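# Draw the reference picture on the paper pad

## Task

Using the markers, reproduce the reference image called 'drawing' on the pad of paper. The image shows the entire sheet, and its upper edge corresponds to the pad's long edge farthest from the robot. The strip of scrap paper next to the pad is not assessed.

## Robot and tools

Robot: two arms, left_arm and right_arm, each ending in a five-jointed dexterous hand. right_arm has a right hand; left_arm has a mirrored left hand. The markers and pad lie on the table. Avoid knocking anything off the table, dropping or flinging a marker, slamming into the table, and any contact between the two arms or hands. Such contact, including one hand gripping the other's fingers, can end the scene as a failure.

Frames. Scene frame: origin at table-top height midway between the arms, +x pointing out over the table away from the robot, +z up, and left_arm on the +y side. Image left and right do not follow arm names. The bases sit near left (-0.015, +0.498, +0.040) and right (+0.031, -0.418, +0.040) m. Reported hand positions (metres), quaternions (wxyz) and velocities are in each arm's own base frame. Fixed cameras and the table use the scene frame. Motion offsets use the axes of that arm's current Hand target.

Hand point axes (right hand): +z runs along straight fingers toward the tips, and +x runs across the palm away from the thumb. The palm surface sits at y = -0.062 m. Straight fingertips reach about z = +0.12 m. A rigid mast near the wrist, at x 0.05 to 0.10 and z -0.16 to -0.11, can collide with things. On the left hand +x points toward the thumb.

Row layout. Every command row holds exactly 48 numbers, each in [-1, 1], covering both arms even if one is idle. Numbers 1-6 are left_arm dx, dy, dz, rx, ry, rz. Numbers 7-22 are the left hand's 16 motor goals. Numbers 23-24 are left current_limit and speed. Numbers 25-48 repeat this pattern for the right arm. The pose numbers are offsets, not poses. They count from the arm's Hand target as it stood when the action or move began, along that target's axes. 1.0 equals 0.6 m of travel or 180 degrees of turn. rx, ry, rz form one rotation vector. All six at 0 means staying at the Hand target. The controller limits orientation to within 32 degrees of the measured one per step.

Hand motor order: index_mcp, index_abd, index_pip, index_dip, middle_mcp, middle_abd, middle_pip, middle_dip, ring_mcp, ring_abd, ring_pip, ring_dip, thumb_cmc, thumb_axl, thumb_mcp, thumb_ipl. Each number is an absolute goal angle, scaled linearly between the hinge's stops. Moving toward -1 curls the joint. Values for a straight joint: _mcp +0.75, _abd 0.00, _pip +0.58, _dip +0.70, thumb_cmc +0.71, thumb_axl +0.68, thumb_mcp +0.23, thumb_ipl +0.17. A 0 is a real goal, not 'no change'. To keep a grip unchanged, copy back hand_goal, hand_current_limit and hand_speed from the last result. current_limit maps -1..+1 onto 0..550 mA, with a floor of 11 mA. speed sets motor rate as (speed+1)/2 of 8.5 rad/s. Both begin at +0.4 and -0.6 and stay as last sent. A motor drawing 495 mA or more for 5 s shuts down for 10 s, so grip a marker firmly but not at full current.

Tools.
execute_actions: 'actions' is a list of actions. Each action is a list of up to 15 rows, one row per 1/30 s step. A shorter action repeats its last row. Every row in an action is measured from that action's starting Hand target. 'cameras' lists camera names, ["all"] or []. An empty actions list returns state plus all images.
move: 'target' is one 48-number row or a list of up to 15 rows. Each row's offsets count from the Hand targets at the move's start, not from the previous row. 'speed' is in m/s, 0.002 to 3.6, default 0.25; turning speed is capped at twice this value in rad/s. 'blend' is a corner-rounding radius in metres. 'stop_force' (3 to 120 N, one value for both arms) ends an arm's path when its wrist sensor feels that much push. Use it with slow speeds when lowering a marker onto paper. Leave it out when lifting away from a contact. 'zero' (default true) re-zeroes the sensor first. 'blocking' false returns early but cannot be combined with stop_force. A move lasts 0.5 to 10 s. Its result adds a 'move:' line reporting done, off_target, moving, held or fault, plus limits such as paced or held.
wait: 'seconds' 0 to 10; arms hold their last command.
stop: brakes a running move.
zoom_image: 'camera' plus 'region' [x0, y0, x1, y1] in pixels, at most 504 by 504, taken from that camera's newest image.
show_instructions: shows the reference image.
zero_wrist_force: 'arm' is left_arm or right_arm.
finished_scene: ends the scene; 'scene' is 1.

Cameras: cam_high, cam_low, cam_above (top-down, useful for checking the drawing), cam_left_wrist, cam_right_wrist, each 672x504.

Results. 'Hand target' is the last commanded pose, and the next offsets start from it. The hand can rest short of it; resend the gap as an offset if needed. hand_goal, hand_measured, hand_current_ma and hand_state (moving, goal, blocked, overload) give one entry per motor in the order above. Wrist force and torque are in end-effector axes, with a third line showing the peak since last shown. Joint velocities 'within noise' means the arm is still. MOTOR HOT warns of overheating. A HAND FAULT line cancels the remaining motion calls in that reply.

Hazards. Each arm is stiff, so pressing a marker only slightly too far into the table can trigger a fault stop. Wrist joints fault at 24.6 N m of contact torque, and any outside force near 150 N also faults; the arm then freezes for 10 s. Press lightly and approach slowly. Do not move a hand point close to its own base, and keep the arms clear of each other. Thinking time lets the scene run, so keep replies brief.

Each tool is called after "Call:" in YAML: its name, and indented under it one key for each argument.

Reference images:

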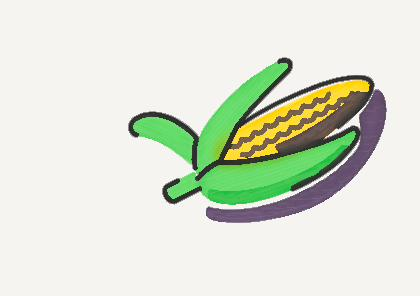

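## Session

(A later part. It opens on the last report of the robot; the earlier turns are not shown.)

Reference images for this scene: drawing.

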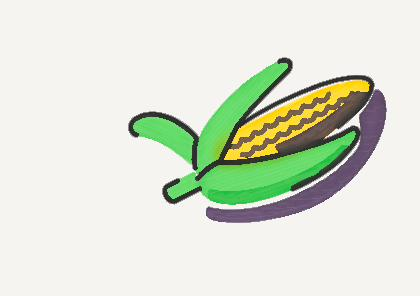

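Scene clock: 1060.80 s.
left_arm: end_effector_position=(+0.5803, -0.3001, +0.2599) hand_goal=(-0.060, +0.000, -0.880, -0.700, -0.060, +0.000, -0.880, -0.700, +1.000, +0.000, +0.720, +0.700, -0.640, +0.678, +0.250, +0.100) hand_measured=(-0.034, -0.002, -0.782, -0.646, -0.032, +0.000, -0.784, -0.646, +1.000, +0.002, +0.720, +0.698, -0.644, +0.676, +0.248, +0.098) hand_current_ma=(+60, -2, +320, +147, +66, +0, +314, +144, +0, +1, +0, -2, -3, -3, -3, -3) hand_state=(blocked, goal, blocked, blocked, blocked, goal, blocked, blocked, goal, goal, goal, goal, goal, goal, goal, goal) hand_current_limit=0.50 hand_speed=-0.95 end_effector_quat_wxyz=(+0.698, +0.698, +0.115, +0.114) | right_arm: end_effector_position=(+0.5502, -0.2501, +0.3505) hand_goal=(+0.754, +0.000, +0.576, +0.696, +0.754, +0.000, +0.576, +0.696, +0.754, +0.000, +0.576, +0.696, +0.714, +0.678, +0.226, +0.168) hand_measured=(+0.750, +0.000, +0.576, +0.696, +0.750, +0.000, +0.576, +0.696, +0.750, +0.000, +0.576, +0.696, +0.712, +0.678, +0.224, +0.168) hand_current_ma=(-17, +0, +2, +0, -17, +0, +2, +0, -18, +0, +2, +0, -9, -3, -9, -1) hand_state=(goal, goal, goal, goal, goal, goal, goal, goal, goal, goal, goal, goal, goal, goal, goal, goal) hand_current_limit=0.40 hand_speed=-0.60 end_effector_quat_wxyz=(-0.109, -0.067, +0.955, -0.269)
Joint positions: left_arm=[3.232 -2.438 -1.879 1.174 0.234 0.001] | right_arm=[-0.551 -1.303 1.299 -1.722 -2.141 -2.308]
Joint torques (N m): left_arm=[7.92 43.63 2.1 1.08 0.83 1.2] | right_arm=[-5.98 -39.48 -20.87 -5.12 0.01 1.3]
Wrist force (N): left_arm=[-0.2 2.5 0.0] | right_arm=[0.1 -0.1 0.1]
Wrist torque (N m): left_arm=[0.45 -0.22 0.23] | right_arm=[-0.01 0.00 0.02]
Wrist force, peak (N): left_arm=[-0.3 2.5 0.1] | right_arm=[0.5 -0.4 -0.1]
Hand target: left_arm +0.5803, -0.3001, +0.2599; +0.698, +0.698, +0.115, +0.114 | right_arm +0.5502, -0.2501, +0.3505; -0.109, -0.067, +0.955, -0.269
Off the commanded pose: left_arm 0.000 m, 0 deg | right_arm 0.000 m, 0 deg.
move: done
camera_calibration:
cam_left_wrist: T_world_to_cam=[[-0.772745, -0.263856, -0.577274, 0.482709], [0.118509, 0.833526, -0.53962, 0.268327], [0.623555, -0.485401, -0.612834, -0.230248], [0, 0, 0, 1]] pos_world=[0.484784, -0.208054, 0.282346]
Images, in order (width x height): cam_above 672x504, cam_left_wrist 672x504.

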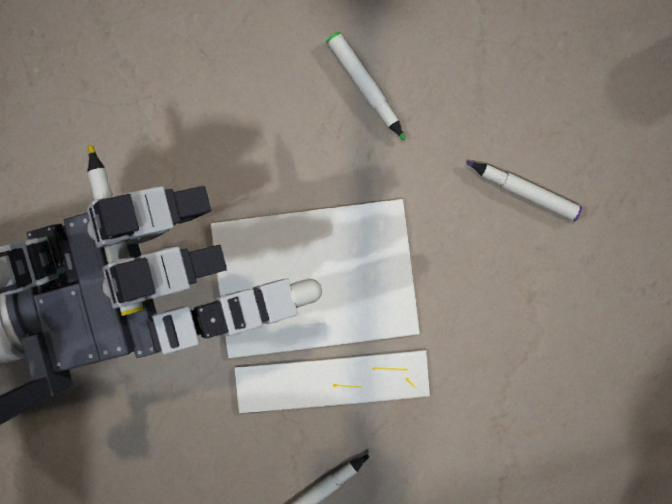

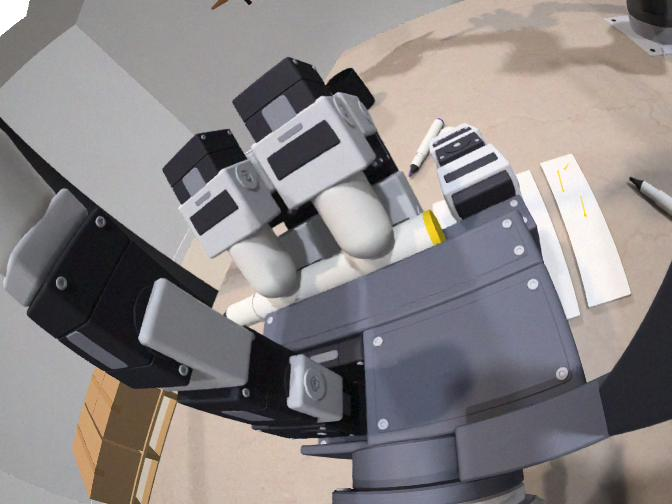

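Call:
move:
  target:
    - [0,0,0,0,0,0, -0.07,0,-0.91,-0.74, -0.07,0,-0.91,-0.74, 1,0,0.72,0.7, -0.64,0.678,0.25,0.1, 0.7,-0.9, 0,0,0,0,0,0, 0.754,0,0.576,0.696,0.754,0,0.576,0.696,0.754,0,0.576,0.696,0.714,0.678,0.226,0.168,0.4,-0.6]
    - [-0.3263,-0.1,0.1887,0.3432,-0.2321,-0.3841, -0.07,0,-0.91,-0.74, -0.07,0,-0.91,-0.74, 1,0,0.72,0.7, -0.64,0.678,0.25,0.1, 0.7,-0.9, 0,0,0,0,0,0, 0.754,0,0.576,0.696,0.754,0,0.576,0.696,0.754,0,0.576,0.696,0.714,0.678,0.226,0.168,0.4,-0.6]
  speed: 0.2
  cameras: ["cam_left_wrist","cam_above","cam_high"]

Call:
zoom_image:
  camera: "cam_above"
  region: [150, 320, 400, 504]

Scene clock: 1099.57 s.
left_arm: end_effector_position=(+0.4307, -0.4698, +0.2001) hand_goal=(-0.070, +0.000, -0.910, -0.740, -0.070, +0.000, -0.910, -0.740, +1.000, +0.000, +0.720, +0.700, -0.640, +0.678, +0.250, +0.100) hand_measured=(-0.038, -0.002, -0.784, -0.652, -0.036, +0.000, -0.784, -0.652, +1.000, +0.002, +0.720, +0.698, -0.634, +0.676, +0.248, +0.098) hand_current_ma=(+76, -2, +453, +284, +84, +0, +446, +280, +0, +1, +0, -2, +8, -3, -3, -3) hand_state=(blocked, goal, blocked, blocked, blocked, goal, blocked, blocked, goal, goal, goal, goal, goal, goal, goal, goal) hand_current_limit=0.70 hand_speed=-0.90 end_effector_quat_wxyz=(+0.208, +0.745, +0.272, -0.572) | right_arm: end_effector_position=(+0.5502, -0.2501, +0.3505) hand_goal=(+0.754, +0.000, +0.576, +0.696, +0.754, +0.000, +0.576, +0.696, +0.754, +0.000, +0.576, +0.696, +0.714, +0.678, +0.226, +0.168) hand_measured=(+0.750, +0.000, +0.576, +0.696, +0.750, +0.000, +0.576, +0.696, +0.750, +0.000, +0.576, +0.696, +0.712, +0.678, +0.224, +0.168) hand_current_ma=(-17, +0, +2, +0, -17, +0, +2, +0, -18, +0, +2, +0, -9, -3, -9, -1) hand_state=(goal, goal, goal, goal, goal, goal, goal, goal, goal, goal, goal, goal, goal, goal, goal, goal) hand_current_limit=0.40 hand_speed=-0.60 end_effector_quat_wxyz=(-0.109, -0.067, +0.955, -0.269)
Joint positions: left_arm=[2.908 -2.043 -1.543 -2.276 0.683 1.236] | right_arm=[-0.551 -1.303 1.299 -1.722 -2.141 -2.308]
Joint torques (N m): left_arm=[-10.18 31.39 29.76 -1.35 0.77 1.95] | right_arm=[-5.62 -39.69 -21.26 -5.32 -0.08 1.06]
Wrist force (N): left_arm=[-0.6 1.2 0.0] | right_arm=[0.3 -0.1 -0.1]
Wrist torque (N m): left_arm=[0.24 -0.06 -0.06] | right_arm=[0.01 -0.02 0.04]
Wrist force, peak (N): left_arm=[-0.4 2.5 -0.1] | right_arm=[0.2 -0.5 0.4]
Hand target: left_arm +0.4307, -0.4698, +0.2001; +0.208, +0.745, +0.272, -0.572 | right_arm +0.5502, -0.2501, +0.3505; -0.109, -0.067, +0.955, -0.269
Off the commanded pose: left_arm 0.000 m, 0 deg | right_arm 0.000 m, 0 deg.
move: done
camera_calibration:
cam_left_wrist: T_world_to_cam=[[-0.535927, 0.304404, 0.787477, 0.17976], [0.283931, 0.943393, -0.171441, 0.301951], [-0.795088, 0.131709, -0.59202, 0.640766], [0, 0, 0, 1]] pos_world=[0.52007, -0.423973, 0.289556]
Images, in order (width x height): cam_high 672x504, cam_above 672x504, cam_left_wrist 672x504.

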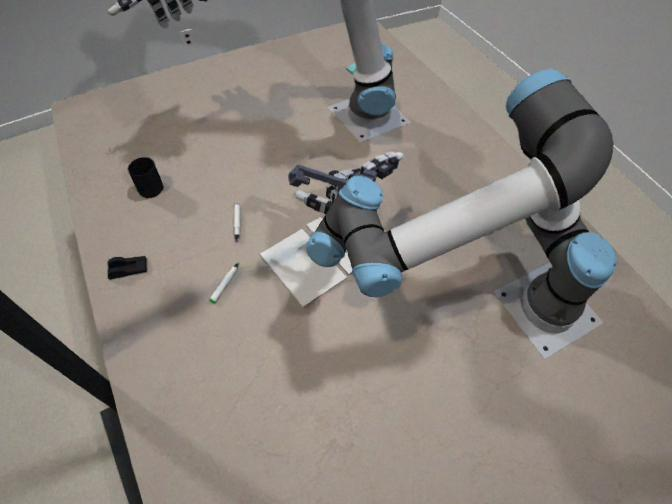

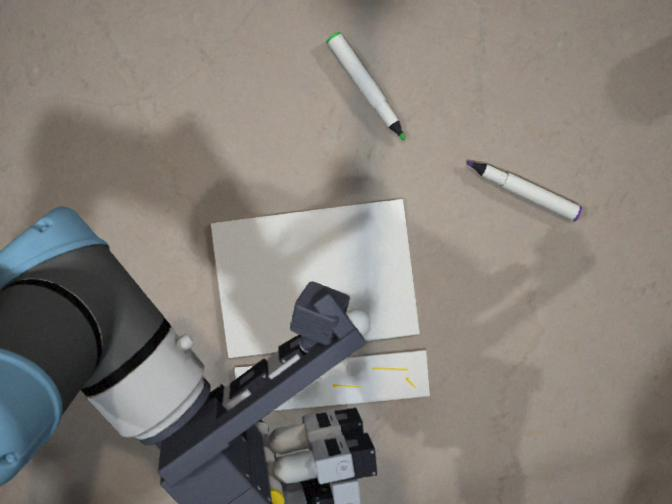

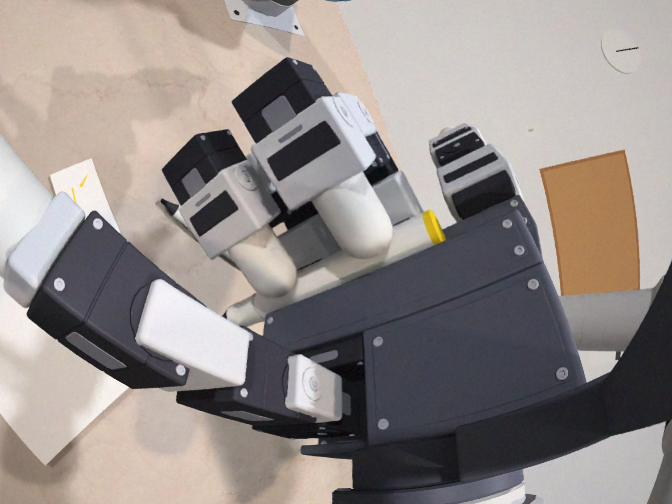

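Scaled by 2.016.

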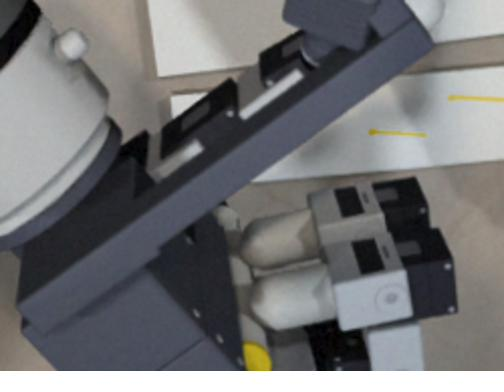

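Call:
move:
  target: [0.2093,0,0.0561,0,0,0, -0.07,0,-0.91,-0.74, -0.07,0,-0.91,-0.74, 1,0,0.72,0.7, -0.64,0.678,0.25,0.1, 0.7,-0.9, 0,0,0,0,0,0, 0.754,0,0.576,0.696,0.754,0,0.576,0.696,0.754,0,0.576,0.696,0.714,0.678,0.226,0.168,0.4,-0.6]
  speed: 0.15

Call:
move:
  target: [0.0644,0,0.01725,0,0,0, -0.07,0,-0.91,-0.74, -0.07,0,-0.91,-0.74, 1,0,0.72,0.7, -0.64,0.678,0.25,0.1, 0.7,-0.9, 0,0,0,0,0,0, 0.754,0,0.576,0.696,0.754,0,0.576,0.696,0.754,0,0.576,0.696,0.714,0.678,0.226,0.168,0.4,-0.6]
  speed: 0.01
  stop_force: 3
  cameras: ["cam_high","cam_left_wrist","cam_low","cam_above"]

Call:
zoom_image:
  camera: "cam_high"
  region: [270, 150, 450, 290]

Call:
zoom_image:
  camera: "cam_low"
  region: [310, 210, 430, 300]

Scene clock: 1110.20 s.
left_arm: end_effector_position=(+0.4306, -0.4698, +0.0701) hand_goal=(-0.070, +0.000, -0.910, -0.740, -0.070, +0.000, -0.910, -0.740, +1.000, +0.000, +0.720, +0.700, -0.640, +0.678, +0.250, +0.100) hand_measured=(-0.038, -0.002, -0.784, -0.652, -0.036, +0.000, -0.784, -0.652, +1.000, +0.002, +0.720, +0.698, -0.634, +0.676, +0.248, +0.098) hand_current_ma=(+76, -1, +453, +284, +83, +0, +446, +280, +0, +1, +0, -2, +9, -3, -3, -3) hand_state=(blocked, goal, blocked, blocked, blocked, goal, blocked, blocked, goal, goal, goal, goal, goal, goal, goal, goal) hand_current_limit=0.70 hand_speed=-0.90 end_effector_quat_wxyz=(+0.208, +0.745, +0.272, -0.572) | right_arm: end_effector_position=(+0.5502, -0.2501, +0.3505) hand_goal=(+0.754, +0.000, +0.576, +0.696, +0.754, +0.000, +0.576, +0.696, +0.754, +0.000, +0.576, +0.696, +0.714, +0.678, +0.226, +0.168) hand_measured=(+0.750, +0.000, +0.576, +0.696, +0.750, +0.000, +0.576, +0.696, +0.750, +0.000, +0.576, +0.696, +0.712, +0.678, +0.224, +0.168) hand_current_ma=(-17, +0, +2, +0, -17, +0, +2, +0, -18, +0, +2, +0, -9, -3, -9, -1) hand_state=(goal, goal, goal, goal, goal, goal, goal, goal, goal, goal, goal, goal, goal, goal, goal, goal) hand_current_limit=0.40 hand_speed=-0.60 end_effector_quat_wxyz=(-0.109, -0.067, +0.955, -0.269)
Joint positions: left_arm=[2.908 -2.212 -1.656 -1.993 0.683 1.236] | right_arm=[-0.551 -1.303 1.299 -1.722 -2.141 -2.308]
Joint torques (N m): left_arm=[-9.36 33.82 6.21 2.18 -1.66 -1.42] | right_arm=[-4.43 -39.45 -20.55 -5.3 -0.08 1.33]
Wrist force (N): left_arm=[-0.5 1.2 0.2] | right_arm=[0.0 0.0 0.0]
Wrist torque (N m): left_arm=[0.23 -0.07 -0.01] | right_arm=[0.02 0.01 0.02]
Wrist force, peak (N): left_arm=[-1.6 1.0 -0.3] | right_arm=[-0.2 -0.2 -0.4]
Hand target: left_arm +0.4306, -0.4698, +0.0701; +0.208, +0.745, +0.272, -0.572 | right_arm +0.5502, -0.2501, +0.3505; -0.109, -0.067, +0.955, -0.269
Off the commanded pose: left_arm 0.000 m, 0 deg | right_arm 0.000 m, 0 deg.
move: done

Scene clock: 1113.97 s.
left_arm: end_effector_position=(+0.4306, -0.4698, +0.0451) hand_goal=(-0.070, +0.000, -0.910, -0.740, -0.070, +0.000, -0.910, -0.740, +1.000, +0.000, +0.720, +0.700, -0.640, +0.678, +0.250, +0.100) hand_measured=(-0.038, +0.002, -0.784, -0.654, -0.036, +0.002, -0.784, -0.654, +1.000, +0.002, +0.720, +0.698, -0.634, +0.676, +0.248, +0.098) hand_current_ma=(+76, +1, +453, +277, +83, +2, +446, +269, +0, +1, +0, -2, +9, -3, -3, -3) hand_state=(blocked, goal, blocked, blocked, blocked, goal, blocked, blocked, goal, goal, goal, goal, goal, goal, goal, goal) hand_current_limit=0.70 hand_speed=-0.90 end_effector_quat_wxyz=(+0.208, +0.745, +0.272, -0.572) | right_arm: end_effector_position=(+0.5502, -0.2501, +0.3505) hand_goal=(+0.754, +0.000, +0.576, +0.696, +0.754, +0.000, +0.576, +0.696, +0.754, +0.000, +0.576, +0.696, +0.714, +0.678, +0.226, +0.168) hand_measured=(+0.750, +0.000, +0.576, +0.696, +0.750, +0.000, +0.576, +0.696, +0.750, +0.000, +0.576, +0.696, +0.712, +0.678, +0.224, +0.168) hand_current_ma=(-17, +0, +2, +0, -17, +0, +2, +0, -18, +0, +2, +0, -9, -3, -9, -1) hand_state=(goal, goal, goal, goal, goal, goal, goal, goal, goal, goal, goal, goal, goal, goal, goal, goal) hand_current_limit=0.40 hand_speed=-0.60 end_effector_quat_wxyz=(-0.109, -0.067, +0.955, -0.269)
Joint positions: left_arm=[2.908 -2.253 -1.666 -1.943 0.683 1.236] | right_arm=[-0.551 -1.303 1.299 -1.722 -2.141 -2.308]
Joint torques (N m): left_arm=[-7.07 49.99 25.81 -1.4 0.54 -0.65] | right_arm=[-5.66 -39.75 -20.63 -5.17 -0.21 1.19]
Wrist force (N): left_arm=[-2.6 1.2 0.1] | right_arm=[0.0 -0.1 0.1]
Wrist torque (N m): left_arm=[0.22 0.01 -0.15] | right_arm=[-0.02 0.01 0.02]
Wrist force, peak (N): left_arm=[-6.3 1.2 -0.1] | right_arm=[0.5 -0.2 0.1]
Hand target: left_arm +0.4306, -0.4698, +0.0451; +0.208, +0.745, +0.272, -0.572 (not the last commanded pose) | right_arm +0.5502, -0.2501, +0.3505; -0.109, -0.067, +0.955, -0.269
Off the commanded pose: left_arm 0.015 m, 0 deg | right_arm 0.000 m, 0 deg.
move: contact (left_arm)
camera_calibration:
cam_left_wrist: T_world_to_cam=[[-0.535856, 0.304423, 0.787519, 0.30173], [0.283934, 0.943386, -0.171476, 0.275406], [-0.795135, 0.131717, -0.591955, 0.548943], [0, 0, 0, 1]] pos_world=[0.51997, -0.423973, 0.134557]
Images, in order (width x height): cam_high 672x504, cam_low 672x504, cam_above 672x504, cam_left_wrist 672x504.

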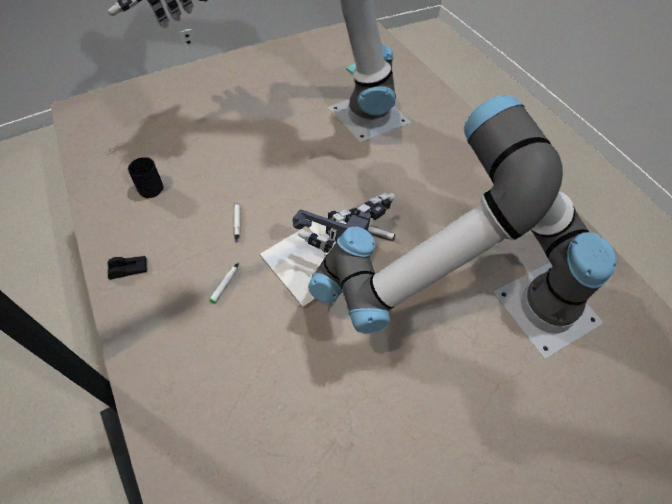

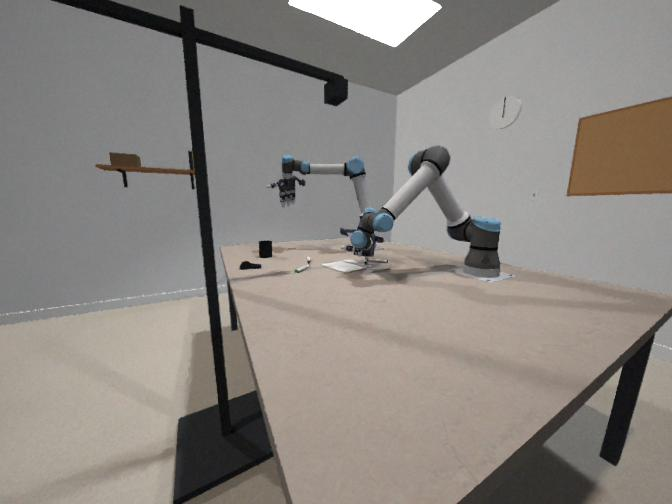

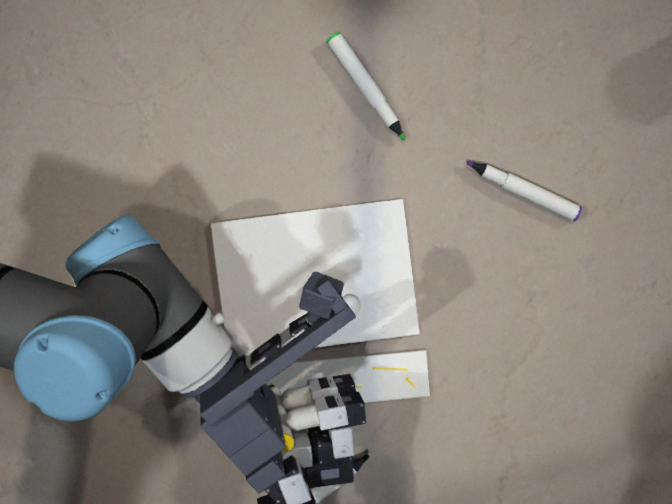

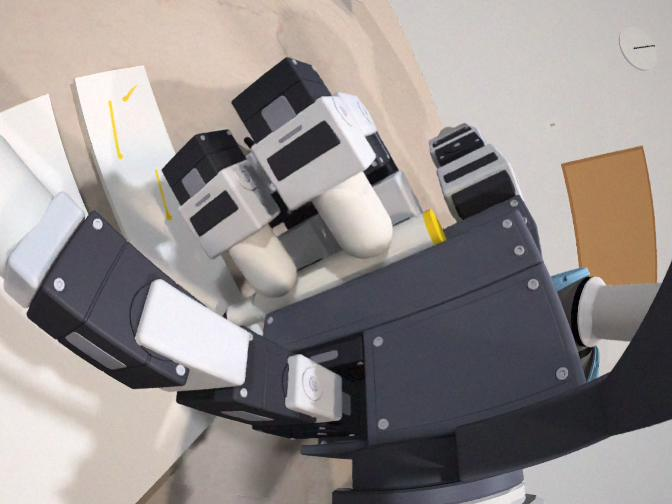

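Scaled by 2.800.

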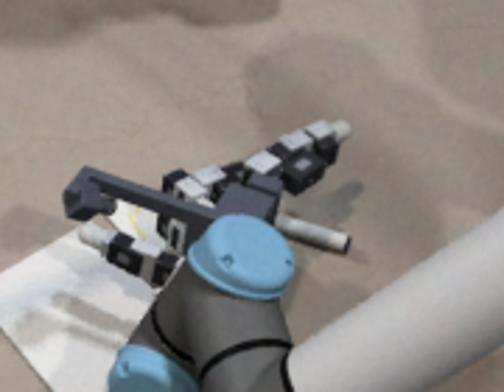

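Scaled by 4.200.

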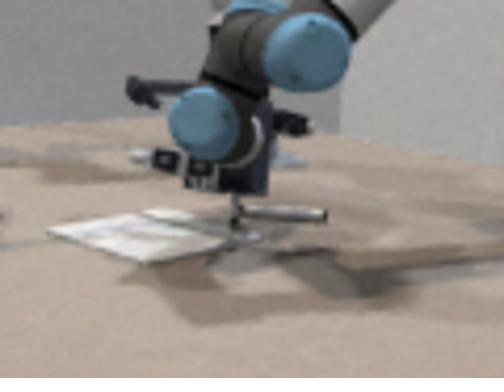

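Call:
move:
  target:
    - [-0.00757,0.03192,0.0257,0,0,0, -0.07,0,-0.91,-0.74,-0.07,0,-0.91,-0.74,1,0,0.72,0.7,-0.64,0.678,0.25,0.1,0.7,-0.9, 0,0,0,0,0,0,0.754,0,0.576,0.696,0.754,0,0.576,0.696,0.754,0,0.576,0.696,0.714,0.678,0.226,0.168,0.4,-0.6]
    - [-0.02303,0.03192,0.02156,0,0,0, -0.07,0,-0.91,-0.74,-0.07,0,-0.91,-0.74,1,0,0.72,0.7,-0.64,0.678,0.25,0.1,0.7,-0.9, 0,0,0,0,0,0,0.754,0,0.576,0.696,0.754,0,0.576,0.696,0.754,0,0.576,0.696,0.714,0.678,0.226,0.168,0.4,-0.6]
  speed: [0.04,0.06]

Call:
move:
  target:
    - [-0.00264,-0.00857,0.00987,0,0,0, -0.07,0,-0.91,-0.74,-0.07,0,-0.91,-0.74,1,0,0.72,0.7,-0.64,0.678,0.25,0.1,0.7,-0.9, 0,0,0,0,0,0,0.754,0,0.576,0.696,0.754,0,0.576,0.696,0.754,0,0.576,0.696,0.714,0.678,0.226,0.168,0.4,-0.6]
    - [0.01362,-0.00857,0.01422,0,0,0, -0.07,0,-0.91,-0.74,-0.07,0,-0.91,-0.74,1,0,0.72,0.7,-0.64,0.678,0.25,0.1,0.7,-0.9, 0,0,0,0,0,0,0.754,0,0.576,0.696,0.754,0,0.576,0.696,0.754,0,0.576,0.696,0.714,0.678,0.226,0.168,0.4,-0.6]
    - [0.02055,-0.04049,-0.01165,0,0,0, -0.07,0,-0.91,-0.74,-0.07,0,-0.91,-0.74,1,0,0.72,0.7,-0.64,0.678,0.25,0.1,0.7,-0.9, 0,0,0,0,0,0,0.754,0,0.576,0.696,0.754,0,0.576,0.696,0.754,0,0.576,0.696,0.714,0.678,0.226,0.168,0.4,-0.6]
    - [0.00429,-0.04049,-0.016,0,0,0, -0.07,0,-0.91,-0.74,-0.07,0,-0.91,-0.74,1,0,0.72,0.7,-0.64,0.678,0.25,0.1,0.7,-0.9, 0,0,0,0,0,0,0.754,0,0.576,0.696,0.754,0,0.576,0.696,0.754,0,0.576,0.696,0.714,0.678,0.226,0.168,0.4,-0.6]
  speed: [0.08,0.02,0.04,0.06]

Scene clock: 1132.87 s.
left_arm: end_effector_position=(+0.4306, -0.4948, +0.0550) hand_goal=(-0.070, +0.000, -0.910, -0.740, -0.070, +0.000, -0.910, -0.740, +1.000, +0.000, +0.720, +0.700, -0.640, +0.678, +0.250, +0.100) hand_measured=(-0.038, +0.002, -0.784, -0.654, -0.036, +0.002, -0.784, -0.654, +1.000, +0.002, +0.720, +0.698, -0.634, +0.676, +0.248, +0.098) hand_current_ma=(+76, +1, +453, +276, +83, +2, +446, +269, +0, +1, +0, -2, +9, -3, -3, -3) hand_state=(blocked, goal, blocked, blocked, blocked, goal, blocked, blocked, goal, goal, goal, goal, goal, goal, goal, goal) hand_current_limit=0.70 hand_speed=-0.90 end_effector_quat_wxyz=(+0.208, +0.745, +0.272, -0.572) | right_arm: end_effector_position=(+0.5502, -0.2501, +0.3505) hand_goal=(+0.754, +0.000, +0.576, +0.696, +0.754, +0.000, +0.576, +0.696, +0.754, +0.000, +0.576, +0.696, +0.714, +0.678, +0.226, +0.168) hand_measured=(+0.750, +0.000, +0.576, +0.696, +0.750, +0.000, +0.576, +0.696, +0.750, +0.000, +0.576, +0.696, +0.712, +0.678, +0.224, +0.168) hand_current_ma=(-17, +0, +2, +0, -17, +0, +2, +0, -18, +0, +2, +0, -9, -3, -9, -1) hand_state=(goal, goal, goal, goal, goal, goal, goal, goal, goal, goal, goal, goal, goal, goal, goal, goal) hand_current_limit=0.40 hand_speed=-0.60 end_effector_quat_wxyz=(-0.109, -0.067, +0.955, -0.269)
Joint positions: left_arm=[2.867 -2.255 -1.631 -1.954 0.646 1.208] | right_arm=[-0.551 -1.303 1.299 -1.722 -2.141 -2.308]
Joint torques (N m): left_arm=[-8.93 52.18 27.17 -1.16 -0.94 0.28] | right_arm=[-4.31 -39.52 -20.28 -5.21 -0.31 1.29]
Wrist force (N): left_arm=[-0.5 1.0 0.2] | right_arm=[0.1 0.0 0.1]
Wrist torque (N m): left_arm=[0.20 -0.07 -0.01] | right_arm=[0.01 0.00 0.03]
Wrist force, peak (N): left_arm=[-3.5 1.3 0.0] | right_arm=[0.2 -0.5 0.3]
Hand target: left_arm +0.4306, -0.4948, +0.0551; +0.208, +0.745, +0.272, -0.572 | right_arm +0.5502, -0.2501, +0.3505; -0.109, -0.067, +0.955, -0.269
Off the commanded pose: left_arm 0.000 m, 0 deg | right_arm 0.000 m, 0 deg.
move: done

Scene clock: 1135.60 s.
left_arm: end_effector_position=(+0.4226, -0.4698, +0.0550) hand_goal=(-0.070, +0.000, -0.910, -0.740, -0.070, +0.000, -0.910, -0.740, +1.000, +0.000, +0.720, +0.700, -0.640, +0.678, +0.250, +0.100) hand_measured=(-0.038, +0.002, -0.784, -0.654, -0.036, +0.002, -0.784, -0.654, +1.000, +0.002, +0.720, +0.698, -0.634, +0.676, +0.248, +0.098) hand_current_ma=(+76, +1, +453, +276, +83, +2, +446, +269, +0, +1, +0, -2, +9, -3, -3, -3) hand_state=(blocked, goal, blocked, blocked, blocked, goal, blocked, blocked, goal, goal, goal, goal, goal, goal, goal, goal) hand_current_limit=0.70 hand_speed=-0.90 end_effector_quat_wxyz=(+0.208, +0.745, +0.272, -0.572) | right_arm: end_effector_position=(+0.5502, -0.2501, +0.3505) hand_goal=(+0.754, +0.000, +0.576, +0.696, +0.754, +0.000, +0.576, +0.696, +0.754, +0.000, +0.576, +0.696, +0.714, +0.678, +0.226, +0.168) hand_measured=(+0.750, +0.000, +0.576, +0.696, +0.750, +0.000, +0.576, +0.696, +0.750, +0.000, +0.576, +0.696, +0.712, +0.678, +0.224, +0.168) hand_current_ma=(-17, +0, +2, +0, -17, +0, +2, +0, -18, +0, +2, +0, -9, -3, -9, -1) hand_state=(goal, goal, goal, goal, goal, goal, goal, goal, goal, goal, goal, goal, goal, goal, goal, goal) hand_current_limit=0.40 hand_speed=-0.60 end_effector_quat_wxyz=(-0.109, -0.067, +0.955, -0.269)
Joint positions: left_arm=[2.905 -2.224 -1.687 -1.949 0.68 1.234] | right_arm=[-0.551 -1.303 1.299 -1.722 -2.141 -2.308]
Joint torques (N m): left_arm=[10.96 49.79 26.94 -1.35 0.71 1.83] | right_arm=[-4.76 -39.23 -20.36 -5.21 -0.43 1.41]
Wrist force (N): left_arm=[-0.4 1.0 0.3] | right_arm=[-0.3 -0.1 0.3]
Wrist torque (N m): left_arm=[0.19 -0.08 -0.09] | right_arm=[-0.03 0.04 -0.01]
Wrist force, peak (N): left_arm=[-4.8 2.1 0.1] | right_arm=[0.5 -0.4 0.2]
Hand target: left_arm +0.4226, -0.4698, +0.0551; +0.208, +0.745, +0.272, -0.572 | right_arm +0.5502, -0.2501, +0.3505; -0.109, -0.067, +0.955, -0.269
Off the commanded pose: left_arm 0.000 m, 0 deg | right_arm 0.000 m, 0 deg.
move: done

Call:
move:
  target:
    - [-0.00264,-0.00857,0.00987,0,0,0, -0.07,0,-0.91,-0.74,-0.07,0,-0.91,-0.74,1,0,0.72,0.7,-0.64,0.678,0.25,0.1,0.7,-0.9, 0,0,0,0,0,0,0.754,0,0.576,0.696,0.754,0,0.576,0.696,0.754,0,0.576,0.696,0.714,0.678,0.226,0.168,0.4,-0.6]
    - [0.0141,-0.00857,0.01436,0,0,0, -0.07,0,-0.91,-0.74,-0.07,0,-0.91,-0.74,1,0,0.72,0.7,-0.64,0.678,0.25,0.1,0.7,-0.9, 0,0,0,0,0,0,0.754,0,0.576,0.696,0.754,0,0.576,0.696,0.754,0,0.576,0.696,0.714,0.678,0.226,0.168,0.4,-0.6]
    - [0.00717,0.02335,0.04023,0,0,0, -0.07,0,-0.91,-0.74,-0.07,0,-0.91,-0.74,1,0,0.72,0.7,-0.64,0.678,0.25,0.1,0.7,-0.9, 0,0,0,0,0,0,0.754,0,0.576,0.696,0.754,0,0.576,0.696,0.754,0,0.576,0.696,0.714,0.678,0.226,0.168,0.4,-0.6]
    - [-0.00957,0.02335,0.03574,0,0,0, -0.07,0,-0.91,-0.74,-0.07,0,-0.91,-0.74,1,0,0.72,0.7,-0.64,0.678,0.25,0.1,0.7,-0.9, 0,0,0,0,0,0,0.754,0,0.576,0.696,0.754,0,0.576,0.696,0.754,0,0.576,0.696,0.714,0.678,0.226,0.168,0.4,-0.6]
  speed: [0.08,0.02,0.04,0.06]

Call:
move:
  target: [-0.10826,-0.08999,0.08201,0,0,0, -0.07,0,-0.91,-0.74,-0.07,0,-0.91,-0.74,1,0,0.72,0.7,-0.64,0.678,0.25,0.1,0.7,-0.9, 0,0,0,0,0,0,0.754,0,0.576,0.696,0.754,0,0.576,0.696,0.754,0,0.576,0.696,0.714,0.678,0.226,0.168,0.4,-0.6]
  speed: 0.2
  cameras: ["cam_above","cam_left_wrist"]

Call:
zoom_image:
  camera: "cam_above"
  region: [230, 340, 440, 420]

Call:
zoom_image:
  camera: "cam_above"
  region: [255, 360, 335, 400]

Scene clock: 1153.67 s.
left_arm: end_effector_position=(+0.4146, -0.4948, +0.0550) hand_goal=(-0.070, +0.000, -0.910, -0.740, -0.070, +0.000, -0.910, -0.740, +1.000, +0.000, +0.720, +0.700, -0.640, +0.678, +0.250, +0.100) hand_measured=(-0.038, +0.002, -0.784, -0.654, -0.036, +0.004, -0.784, -0.656, +1.000, +0.002, +0.720, +0.698, -0.634, +0.676, +0.248, +0.098) hand_current_ma=(+76, +1, +453, +274, +83, +3, +446, +266, +0, +1, +0, -2, +9, -3, -3, -3) hand_state=(blocked, goal, blocked, blocked, blocked, goal, blocked, blocked, goal, goal, goal, goal, goal, goal, goal, goal) hand_current_limit=0.70 hand_speed=-0.90 end_effector_quat_wxyz=(+0.208, +0.745, +0.272, -0.572) | right_arm: end_effector_position=(+0.5502, -0.2501, +0.3505) hand_goal=(+0.754, +0.000, +0.576, +0.696, +0.754, +0.000, +0.576, +0.696, +0.754, +0.000, +0.576, +0.696, +0.714, +0.678, +0.226, +0.168) hand_measured=(+0.750, +0.000, +0.576, +0.696, +0.750, +0.000, +0.576, +0.696, +0.750, +0.000, +0.576, +0.696, +0.712, +0.678, +0.224, +0.168) hand_current_ma=(-17, +0, +2, +0, -17, +0, +2, +0, -18, +0, +2, +0, -9, -3, -9, -1) hand_state=(goal, goal, goal, goal, goal, goal, goal, goal, goal, goal, goal, goal, goal, goal, goal, goal) hand_current_limit=0.40 hand_speed=-0.60 end_effector_quat_wxyz=(-0.109, -0.067, +0.955, -0.269)
Joint positions: left_arm=[2.86 -2.23 -1.68 -1.926 0.639 1.202] | right_arm=[-0.551 -1.303 1.299 -1.722 -2.141 -2.308]
Joint torques (N m): left_arm=[-7.51 50.7 26.61 -1.7 -0.86 1] | right_arm=[-4 -39.55 -20.89 -5.13 -0.48 1.18]
Wrist force (N): left_arm=[-0.5 1.1 -0.1] | right_arm=[0.1 -0.3 0.0]
Wrist torque (N m): left_arm=[0.24 -0.08 -0.01] | right_arm=[-0.03 0.02 0.01]
Wrist force, peak (N): left_arm=[-5.7 0.1 -2.0] | right_arm=[0.0 -0.4 0.2]
Hand target: left_arm +0.4146, -0.4948, +0.0551; +0.208, +0.745, +0.272, -0.572 | right_arm +0.5502, -0.2501, +0.3505; -0.109, -0.067, +0.955, -0.269
Off the commanded pose: left_arm 0.000 m, 0 deg | right_arm 0.000 m, 0 deg.
move: done

Scene clock: 1154.73 s.
left_arm: end_effector_position=(+0.3307, -0.4949, +0.1051) hand_goal=(-0.070, +0.000, -0.910, -0.740, -0.070, +0.000, -0.910, -0.740, +1.000, +0.000, +0.720, +0.700, -0.640, +0.678, +0.250, +0.100) hand_measured=(-0.038, +0.002, -0.784, -0.654, -0.036, +0.004, -0.784, -0.656, +1.000, +0.002, +0.720, +0.698, -0.634, +0.676, +0.248, +0.098) hand_current_ma=(+76, +1, +453, +274, +83, +3, +446, +266, +0, +1, +0, -2, +9, -3, -3, -3) hand_state=(blocked, goal, blocked, blocked, blocked, goal, blocked, blocked, goal, goal, goal, goal, goal, goal, goal, goal) hand_current_limit=0.70 hand_speed=-0.90 end_effector_quat_wxyz=(+0.208, +0.745, +0.272, -0.572) | right_arm: end_effector_position=(+0.5502, -0.2501, +0.3505) hand_goal=(+0.754, +0.000, +0.576, +0.696, +0.754, +0.000, +0.576, +0.696, +0.754, +0.000, +0.576, +0.696, +0.714, +0.678, +0.226, +0.168) hand_measured=(+0.750, +0.000, +0.576, +0.696, +0.750, +0.000, +0.576, +0.696, +0.750, +0.000, +0.576, +0.696, +0.712, +0.678, +0.224, +0.168) hand_current_ma=(-17, +0, +2, +0, -17, +0, +2, +0, -18, +0, +2, +0, -9, -3, -9, -1) hand_state=(goal, goal, goal, goal, goal, goal, goal, goal, goal, goal, goal, goal, goal, goal, goal, goal) hand_current_limit=0.40 hand_speed=-0.60 end_effector_quat_wxyz=(-0.109, -0.067, +0.955, -0.269)
Joint positions: left_arm=[2.814 -2.015 -1.89 -1.902 0.598 1.167] | right_arm=[-0.551 -1.303 1.299 -1.722 -2.141 -2.308]
Joint torques (N m): left_arm=[-9.78 43.51 7.15 2.23 -1.85 -1.25] | right_arm=[-4.38 -38.8 -21.04 -5.23 -0.42 1.19]
Wrist force (N): left_arm=[-0.5 1.1 0.2] | right_arm=[0.2 -0.1 -0.1]
Wrist torque (N m): left_arm=[0.21 -0.06 -0.01] | right_arm=[0.01 -0.01 0.03]
Wrist force, peak (N): left_arm=[0.2 2.0 -0.5] | right_arm=[-0.2 -0.3 0.0]
Hand target: left_arm +0.3307, -0.4949, +0.1052; +0.208, +0.745, +0.272, -0.572 | right_arm +0.5502, -0.2501, +0.3505; -0.109, -0.067, +0.955, -0.269
Off the commanded pose: left_arm 0.000 m, 0 deg | right_arm 0.000 m, 0 deg.
move: done
camera_calibration:
cam_left_wrist: T_world_to_cam=[[-0.535856, 0.304423, 0.787519, 0.208588], [0.283934, 0.943386, -0.171476, 0.337739], [-0.795135, 0.131717, -0.591955, 0.508332], [0, 0, 0, 1]] pos_world=[0.42007, -0.449073, 0.194557]
Images, in order (width x height): cam_above 672x504, cam_left_wrist 672x504.

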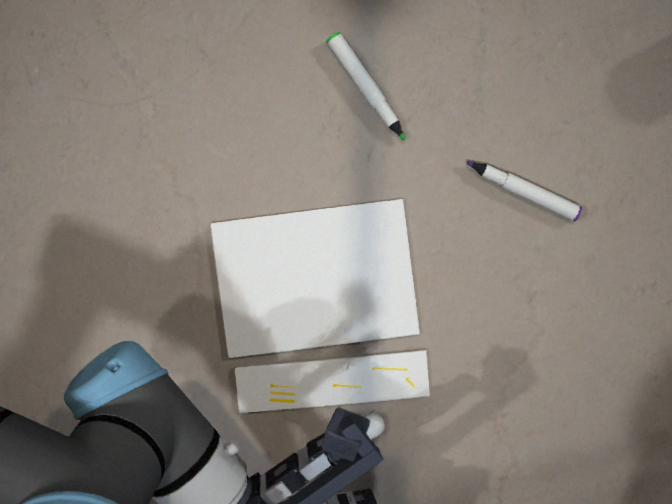

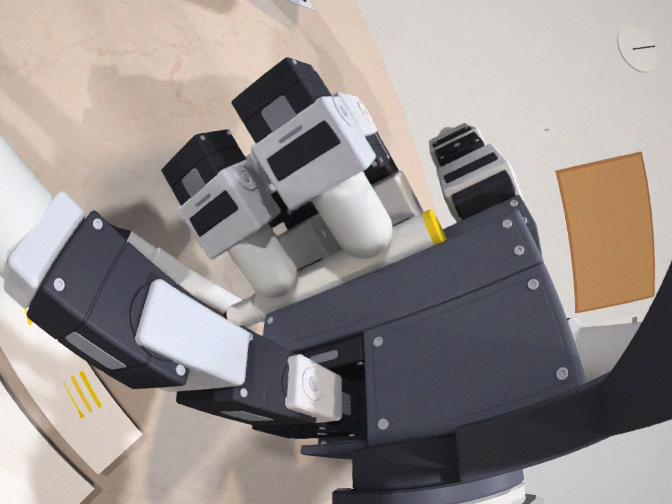

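Scaled by 2.400.

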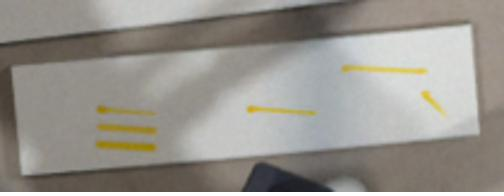

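Scaled by 6.300.

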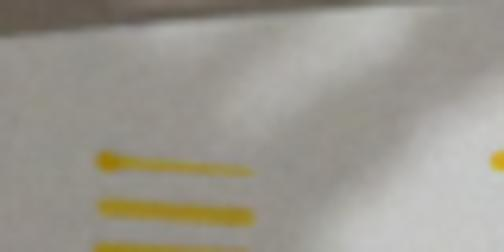

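Call:
show_instructions:

Reference images for this scene: drawing.

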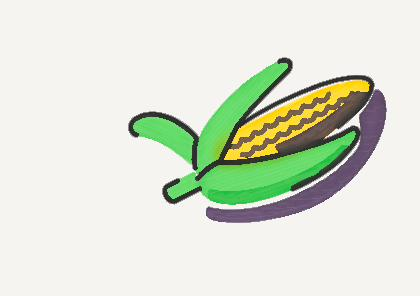

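Call:
move:
  target: [0.11366,0.30025,-0.22967,0,0,0, -0.07,0,-0.91,-0.74,-0.07,0,-0.91,-0.74,1,0,0.72,0.7,-0.64,0.678,0.25,0.1,0.7,-0.9, 0,0,0,0,0,0,0.754,0,0.576,0.696,0.754,0,0.576,0.696,0.754,0,0.576,0.696,0.714,0.678,0.226,0.168,0.4,-0.6]
  speed: 0.2

Call:
move:
  target: [0.0644,0,0.01725,0,0,0, -0.07,0,-0.91,-0.74,-0.07,0,-0.91,-0.74,1,0,0.72,0.7,-0.64,0.678,0.25,0.1,0.7,-0.9, 0,0,0,0,0,0,0.754,0,0.576,0.696,0.754,0,0.576,0.696,0.754,0,0.576,0.696,0.714,0.678,0.226,0.168,0.4,-0.6]
  speed: 0.01
  stop_force: 3
  cameras: ["cam_above"]

Scene clock: 1223.13 s.
left_arm: end_effector_position=(+0.5620, -0.5358, +0.0747) hand_goal=(-0.070, +0.000, -0.910, -0.740, -0.070, +0.000, -0.910, -0.740, +1.000, +0.000, +0.720, +0.700, -0.640, +0.678, +0.250, +0.100) hand_measured=(-0.038, +0.002, -0.784, -0.654, -0.036, +0.004, -0.784, -0.656, +1.000, +0.002, +0.720, +0.698, -0.634, +0.676, +0.248, +0.098) hand_current_ma=(+76, +1, +453, +274, +83, +3, +446, +266, +0, +1, +0, -2, +9, -3, -3, -3) hand_state=(blocked, goal, blocked, blocked, blocked, goal, blocked, blocked, goal, goal, goal, goal, goal, goal, goal, goal) hand_current_limit=0.70 hand_speed=-0.90 end_effector_quat_wxyz=(+0.208, +0.745, +0.272, -0.572) | right_arm: end_effector_position=(+0.5502, -0.2501, +0.3505) hand_goal=(+0.754, +0.000, +0.576, +0.696, +0.754, +0.000, +0.576, +0.696, +0.754, +0.000, +0.576, +0.696, +0.714, +0.678, +0.226, +0.168) hand_measured=(+0.750, +0.000, +0.576, +0.696, +0.750, +0.000, +0.576, +0.696, +0.750, +0.000, +0.576, +0.696, +0.712, +0.678, +0.224, +0.168) hand_current_ma=(-17, +0, +2, +0, -17, +0, +2, +0, -18, +0, +2, +0, -9, -3, -9, -1) hand_state=(goal, goal, goal, goal, goal, goal, goal, goal, goal, goal, goal, goal, goal, goal, goal, goal) hand_current_limit=0.40 hand_speed=-0.60 end_effector_quat_wxyz=(-0.109, -0.067, +0.955, -0.269)
Joint positions: left_arm=[2.862 -2.504 -1.085 -2.248 0.641 1.204] | right_arm=[-0.551 -1.303 1.299 -1.722 -2.141 -2.308]
Joint torques (N m): left_arm=[-8.31 46.32 31.1 -1.3 0.73 1.94] | right_arm=[-3.92 -39.95 -20.62 -5.08 -0.42 1.15]
Wrist force (N): left_arm=[-0.7 0.9 0.0] | right_arm=[0.0 -0.1 0.2]
Wrist torque (N m): left_arm=[0.20 -0.05 -0.14] | right_arm=[-0.02 0.01 0.01]
Wrist force, peak (N): left_arm=[-0.1 2.0 -0.8] | right_arm=[0.4 0.1 0.3]
Hand target: left_arm +0.5619, -0.5358, +0.0747; +0.208, +0.745, +0.272, -0.572 | right_arm +0.5502, -0.2501, +0.3505; -0.109, -0.067, +0.955, -0.269
Off the commanded pose: left_arm 0.000 m, 0 deg | right_arm 0.000 m, 0 deg.
move: done

Scene clock: 1227.37 s.
left_arm: end_effector_position=(+0.5619, -0.5358, +0.0454) hand_goal=(-0.070, +0.000, -0.910, -0.740, -0.070, +0.000, -0.910, -0.740, +1.000, +0.000, +0.720, +0.700, -0.640, +0.678, +0.250, +0.100) hand_measured=(-0.038, +0.002, -0.784, -0.654, -0.036, +0.004, -0.784, -0.656, +1.000, +0.002, +0.720, +0.698, -0.634, +0.676, +0.248, +0.098) hand_current_ma=(+76, +2, +453, +274, +83, +4, +446, +264, +0, +1, +0, -2, +9, -3, -3, -3) hand_state=(blocked, goal, blocked, blocked, blocked, goal, blocked, blocked, goal, goal, goal, goal, goal, goal, goal, goal) hand_current_limit=0.70 hand_speed=-0.90 end_effector_quat_wxyz=(+0.208, +0.745, +0.272, -0.572) | right_arm: end_effector_position=(+0.5502, -0.2501, +0.3505) hand_goal=(+0.754, +0.000, +0.576, +0.696, +0.754, +0.000, +0.576, +0.696, +0.754, +0.000, +0.576, +0.696, +0.714, +0.678, +0.226, +0.168) hand_measured=(+0.750, +0.000, +0.576, +0.696, +0.750, +0.000, +0.576, +0.696, +0.750, +0.000, +0.576, +0.696, +0.712, +0.678, +0.224, +0.168) hand_current_ma=(-17, +0, +2, +0, -17, +0, +2, +0, -18, +0, +2, +0, -9, -3, -9, -1) hand_state=(goal, goal, goal, goal, goal, goal, goal, goal, goal, goal, goal, goal, goal, goal, goal, goal) hand_current_limit=0.40 hand_speed=-0.60 end_effector_quat_wxyz=(-0.109, -0.067, +0.955, -0.269)
Joint positions: left_arm=[2.862 -2.539 -1.099 -2.199 0.641 1.204] | right_arm=[-0.551 -1.303 1.299 -1.722 -2.141 -2.308]
Joint torques (N m): left_arm=[-7.49 61.1 28.74 -1.03 0.01 1.4] | right_arm=[-4.98 -39.5 -20.85 -5.12 -0.48 1.22]
Wrist force (N): left_arm=[-3.8 1.2 -0.7] | right_arm=[0.1 -0.1 0.0]
Wrist torque (N m): left_arm=[0.28 0.14 -0.38] | right_arm=[0.00 0.00 0.02]
Wrist force, peak (N): left_arm=[-7.8 0.6 -1.3] | right_arm=[0.2 -0.4 -0.4]
Hand target: left_arm +0.5619, -0.5358, +0.0454; +0.208, +0.745, +0.272, -0.572 (not the last commanded pose) | right_arm +0.5502, -0.2501, +0.3505; -0.109, -0.067, +0.955, -0.269
Off the commanded pose: left_arm 0.011 m, 0 deg | right_arm 0.000 m, 0 deg.
move: contact (left_arm)
Images, in order (width x height): cam_above 672x504.

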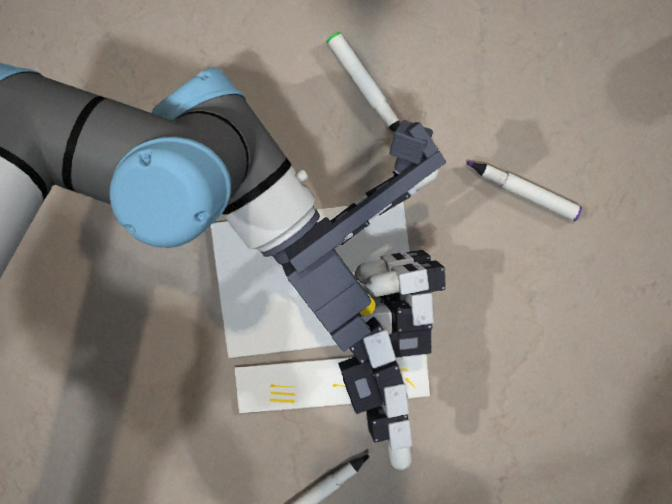

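Call:
move:
  target:
    - [-0.0161,0,-0.0043,0,0,0, -0.07,0,-0.91,-0.74,-0.07,0,-0.91,-0.74,1,0,0.72,0.7,-0.64,0.678,0.25,0.1,0.7,-0.9, 0,0,0,0,0,0,0.754,0,0.576,0.696,0.754,0,0.576,0.696,0.754,0,0.576,0.696,0.714,0.678,0.226,0.168,0.4,-0.6]
    - [-0.06725,-0.00319,0.20242,0,0,0, -0.07,0,-0.91,-0.74,-0.07,0,-0.91,-0.74,1,0,0.72,0.7,-0.64,0.678,0.25,0.1,0.7,-0.9, 0,0,0,0,0,0,0.754,0,0.576,0.696,0.754,0,0.576,0.696,0.754,0,0.576,0.696,0.714,0.678,0.226,0.168,0.4,-0.6]
  speed: [0.06,0.25]
  cameras: ["cam_above"]

Call:
zoom_image:
  camera: "cam_above"
  region: [200, 185, 440, 365]

Scene clock: 1236.23 s.
left_arm: end_effector_position=(+0.4629, -0.6165, +0.0531) hand_goal=(-0.070, +0.000, -0.910, -0.740, -0.070, +0.000, -0.910, -0.740, +1.000, +0.000, +0.720, +0.700, -0.640, +0.678, +0.250, +0.100) hand_measured=(-0.038, +0.002, -0.784, -0.654, -0.036, +0.004, -0.784, -0.656, +1.000, +0.002, +0.720, +0.698, -0.634, +0.676, +0.248, +0.098) hand_current_ma=(+76, +2, +453, +272, +83, +4, +446, +264, +0, +1, +0, -2, +9, -3, -3, -3) hand_state=(blocked, goal, blocked, blocked, blocked, goal, blocked, blocked, goal, goal, goal, goal, goal, goal, goal, goal) hand_current_limit=0.70 hand_speed=-0.90 end_effector_quat_wxyz=(+0.208, +0.745, +0.272, -0.572) | right_arm: end_effector_position=(+0.5502, -0.2501, +0.3505) hand_goal=(+0.754, +0.000, +0.576, +0.696, +0.754, +0.000, +0.576, +0.696, +0.754, +0.000, +0.576, +0.696, +0.714, +0.678, +0.226, +0.168) hand_measured=(+0.750, +0.000, +0.576, +0.696, +0.750, +0.000, +0.576, +0.696, +0.750, +0.000, +0.576, +0.696, +0.712, +0.678, +0.224, +0.168) hand_current_ma=(-17, +0, +2, +0, -17, +0, +2, +0, -18, +0, +2, +0, -9, -3, -9, -1) hand_state=(goal, goal, goal, goal, goal, goal, goal, goal, goal, goal, goal, goal, goal, goal, goal, goal) hand_current_limit=0.40 hand_speed=-0.60 end_effector_quat_wxyz=(-0.109, -0.067, +0.955, -0.269)
Joint positions: left_arm=[2.708 -2.42 -1.331 -1.971 0.506 1.067] | right_arm=[-0.551 -1.303 1.299 -1.722 -2.141 -2.308]
Joint torques (N m): left_arm=[-9.2 58.74 7.95 2.67 -1.78 -1.2] | right_arm=[-4.15 -40.26 -20.2 -5.04 -0.66 1.2]
Wrist force (N): left_arm=[-0.5 1.2 -0.1] | right_arm=[0.3 0.0 0.1]
Wrist torque (N m): left_arm=[0.25 -0.09 -0.01] | right_arm=[0.01 -0.03 0.04]
Wrist force, peak (N): left_arm=[-4.6 0.9 -0.8] | right_arm=[0.3 -0.4 -0.3]
Hand target: left_arm +0.4629, -0.6166, +0.0531; +0.208, +0.745, +0.272, -0.572 | right_arm +0.5502, -0.2501, +0.3505; -0.109, -0.067, +0.955, -0.269
Off the commanded pose: left_arm 0.000 m, 0 deg | right_arm 0.000 m, 0 deg.
move: done
Images, in order (width x height): cam_above 672x504.

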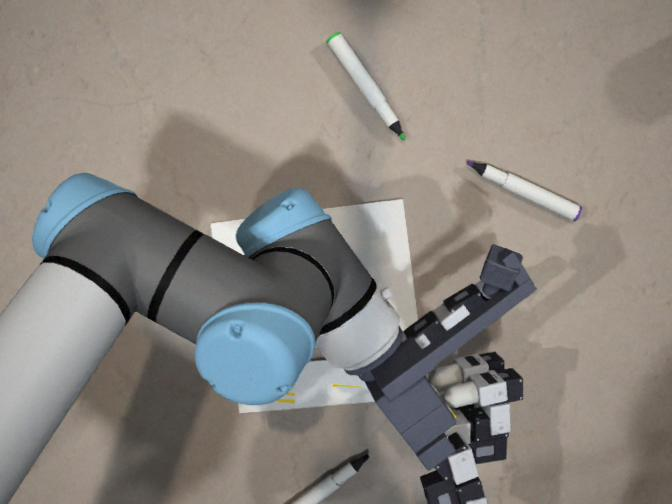

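Scaled by 2.100.

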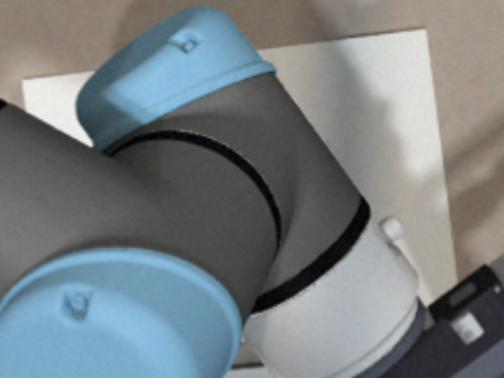

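Call:
move:
  target:
    - [-0.0805,0,-0.02157,0,0,0, -0.07,0,-0.91,-0.74,-0.07,0,-0.91,-0.74,1,0,0.72,0.7,-0.64,0.678,0.25,0.1,0.7,-0.9, 0,0,0,0,0,0,0.754,0,0.576,0.696,0.754,0,0.576,0.696,0.754,0,0.576,0.696,0.714,0.678,0.226,0.168,0.4,-0.6]
    - [-0.09381,-0.297,0.01463,0,0,0, -0.07,0,-0.91,-0.74,-0.07,0,-0.91,-0.74,1,0,0.72,0.7,-0.64,0.678,0.25,0.1,0.7,-0.9, 0,0,0,0,0,0,0.754,0,0.576,0.696,0.754,0,0.576,0.696,0.754,0,0.576,0.696,0.714,0.678,0.226,0.168,0.4,-0.6]
  speed: 0.25
  blend: [0.03,0]
  cameras: ["cam_above"]

Call:
zoom_image:
  camera: "cam_above"
  region: [200, 185, 440, 365]

Call:
zoom_image:
  camera: "cam_above"
  region: [310, 240, 370, 290]

Scene clock: 1244.93 s.
left_arm: end_effector_position=(+0.3307, -0.4950, +0.1053) hand_goal=(-0.070, +0.000, -0.910, -0.740, -0.070, +0.000, -0.910, -0.740, +1.000, +0.000, +0.720, +0.700, -0.640, +0.678, +0.250, +0.100) hand_measured=(-0.038, +0.002, -0.784, -0.654, -0.036, +0.004, -0.784, -0.656, +1.000, +0.002, +0.720, +0.698, -0.632, +0.676, +0.248, +0.098) hand_current_ma=(+76, +2, +453, +272, +83, +4, +446, +264, +0, +1, +0, -2, +10, -3, -3, -3) hand_state=(blocked, goal, blocked, blocked, blocked, goal, blocked, blocked, goal, goal, goal, goal, goal, goal, goal, goal) hand_current_limit=0.70 hand_speed=-0.90 end_effector_quat_wxyz=(+0.208, +0.745, +0.272, -0.572) | right_arm: end_effector_position=(+0.5502, -0.2501, +0.3505) hand_goal=(+0.754, +0.000, +0.576, +0.696, +0.754, +0.000, +0.576, +0.696, +0.754, +0.000, +0.576, +0.696, +0.714, +0.678, +0.226, +0.168) hand_measured=(+0.750, +0.000, +0.576, +0.696, +0.750, +0.000, +0.576, +0.696, +0.750, +0.000, +0.576, +0.696, +0.712, +0.678, +0.224, +0.168) hand_current_ma=(-17, +0, +2, +0, -17, +0, +2, +0, -18, +0, +2, +0, -9, -3, -9, -1) hand_state=(goal, goal, goal, goal, goal, goal, goal, goal, goal, goal, goal, goal, goal, goal, goal, goal) hand_current_limit=0.40 hand_speed=-0.60 end_effector_quat_wxyz=(-0.109, -0.067, +0.955, -0.269)
Joint positions: left_arm=[2.814 -2.015 -1.89 -1.902 0.598 1.167] | right_arm=[-0.551 -1.303 1.299 -1.722 -2.141 -2.308]
Joint torques (N m): left_arm=[10.1 42.19 6.46 2.2 0.74 1.83] | right_arm=[-2.7 -39.72 -20.61 -5.12 -0.6 1.36]
Wrist force (N): left_arm=[-0.4 1.1 -0.1] | right_arm=[-0.1 0.0 0.1]
Wrist torque (N m): left_arm=[0.24 -0.07 -0.10] | right_arm=[0.01 0.02 0.01]
Wrist force, peak (N): left_arm=[-1.4 2.4 -0.3] | right_arm=[0.5 -0.2 0.1]
Hand target: left_arm +0.3307, -0.4949, +0.1053; +0.208, +0.745, +0.272, -0.572 | right_arm +0.5502, -0.2501, +0.3505; -0.109, -0.067, +0.955, -0.269
Off the commanded pose: left_arm 0.000 m, 0 deg | right_arm 0.000 m, 0 deg.
move: done; blend cut to 0.025 m at target 1
Images, in order (width x height): cam_above 672x504.

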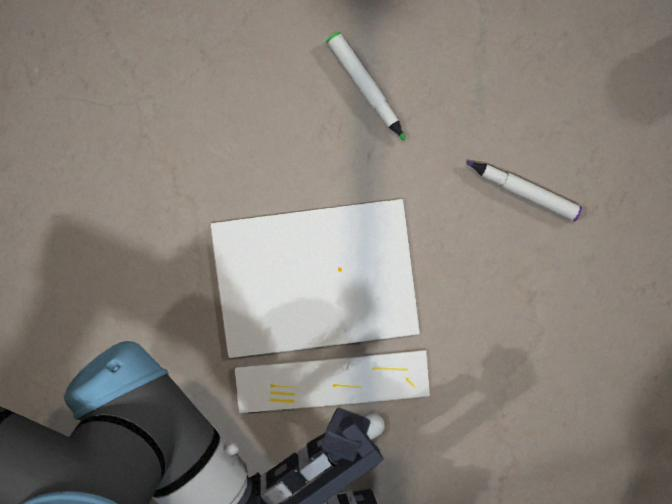

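Scaled by 2.100.

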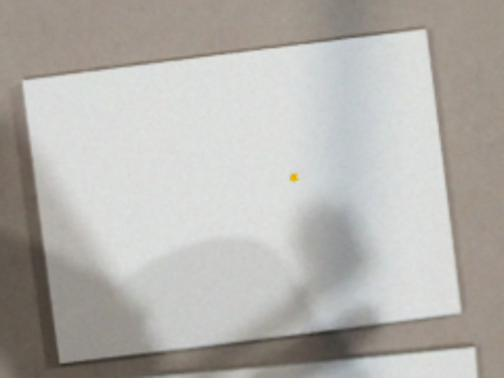

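Scaled by 8.400.

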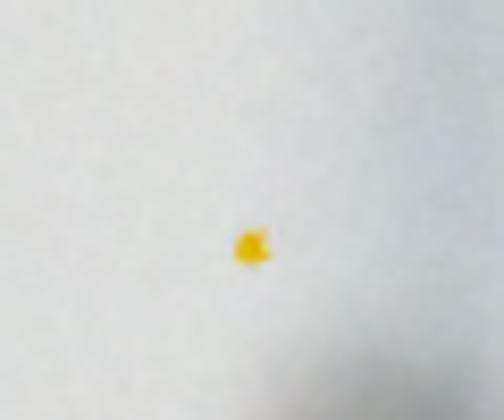

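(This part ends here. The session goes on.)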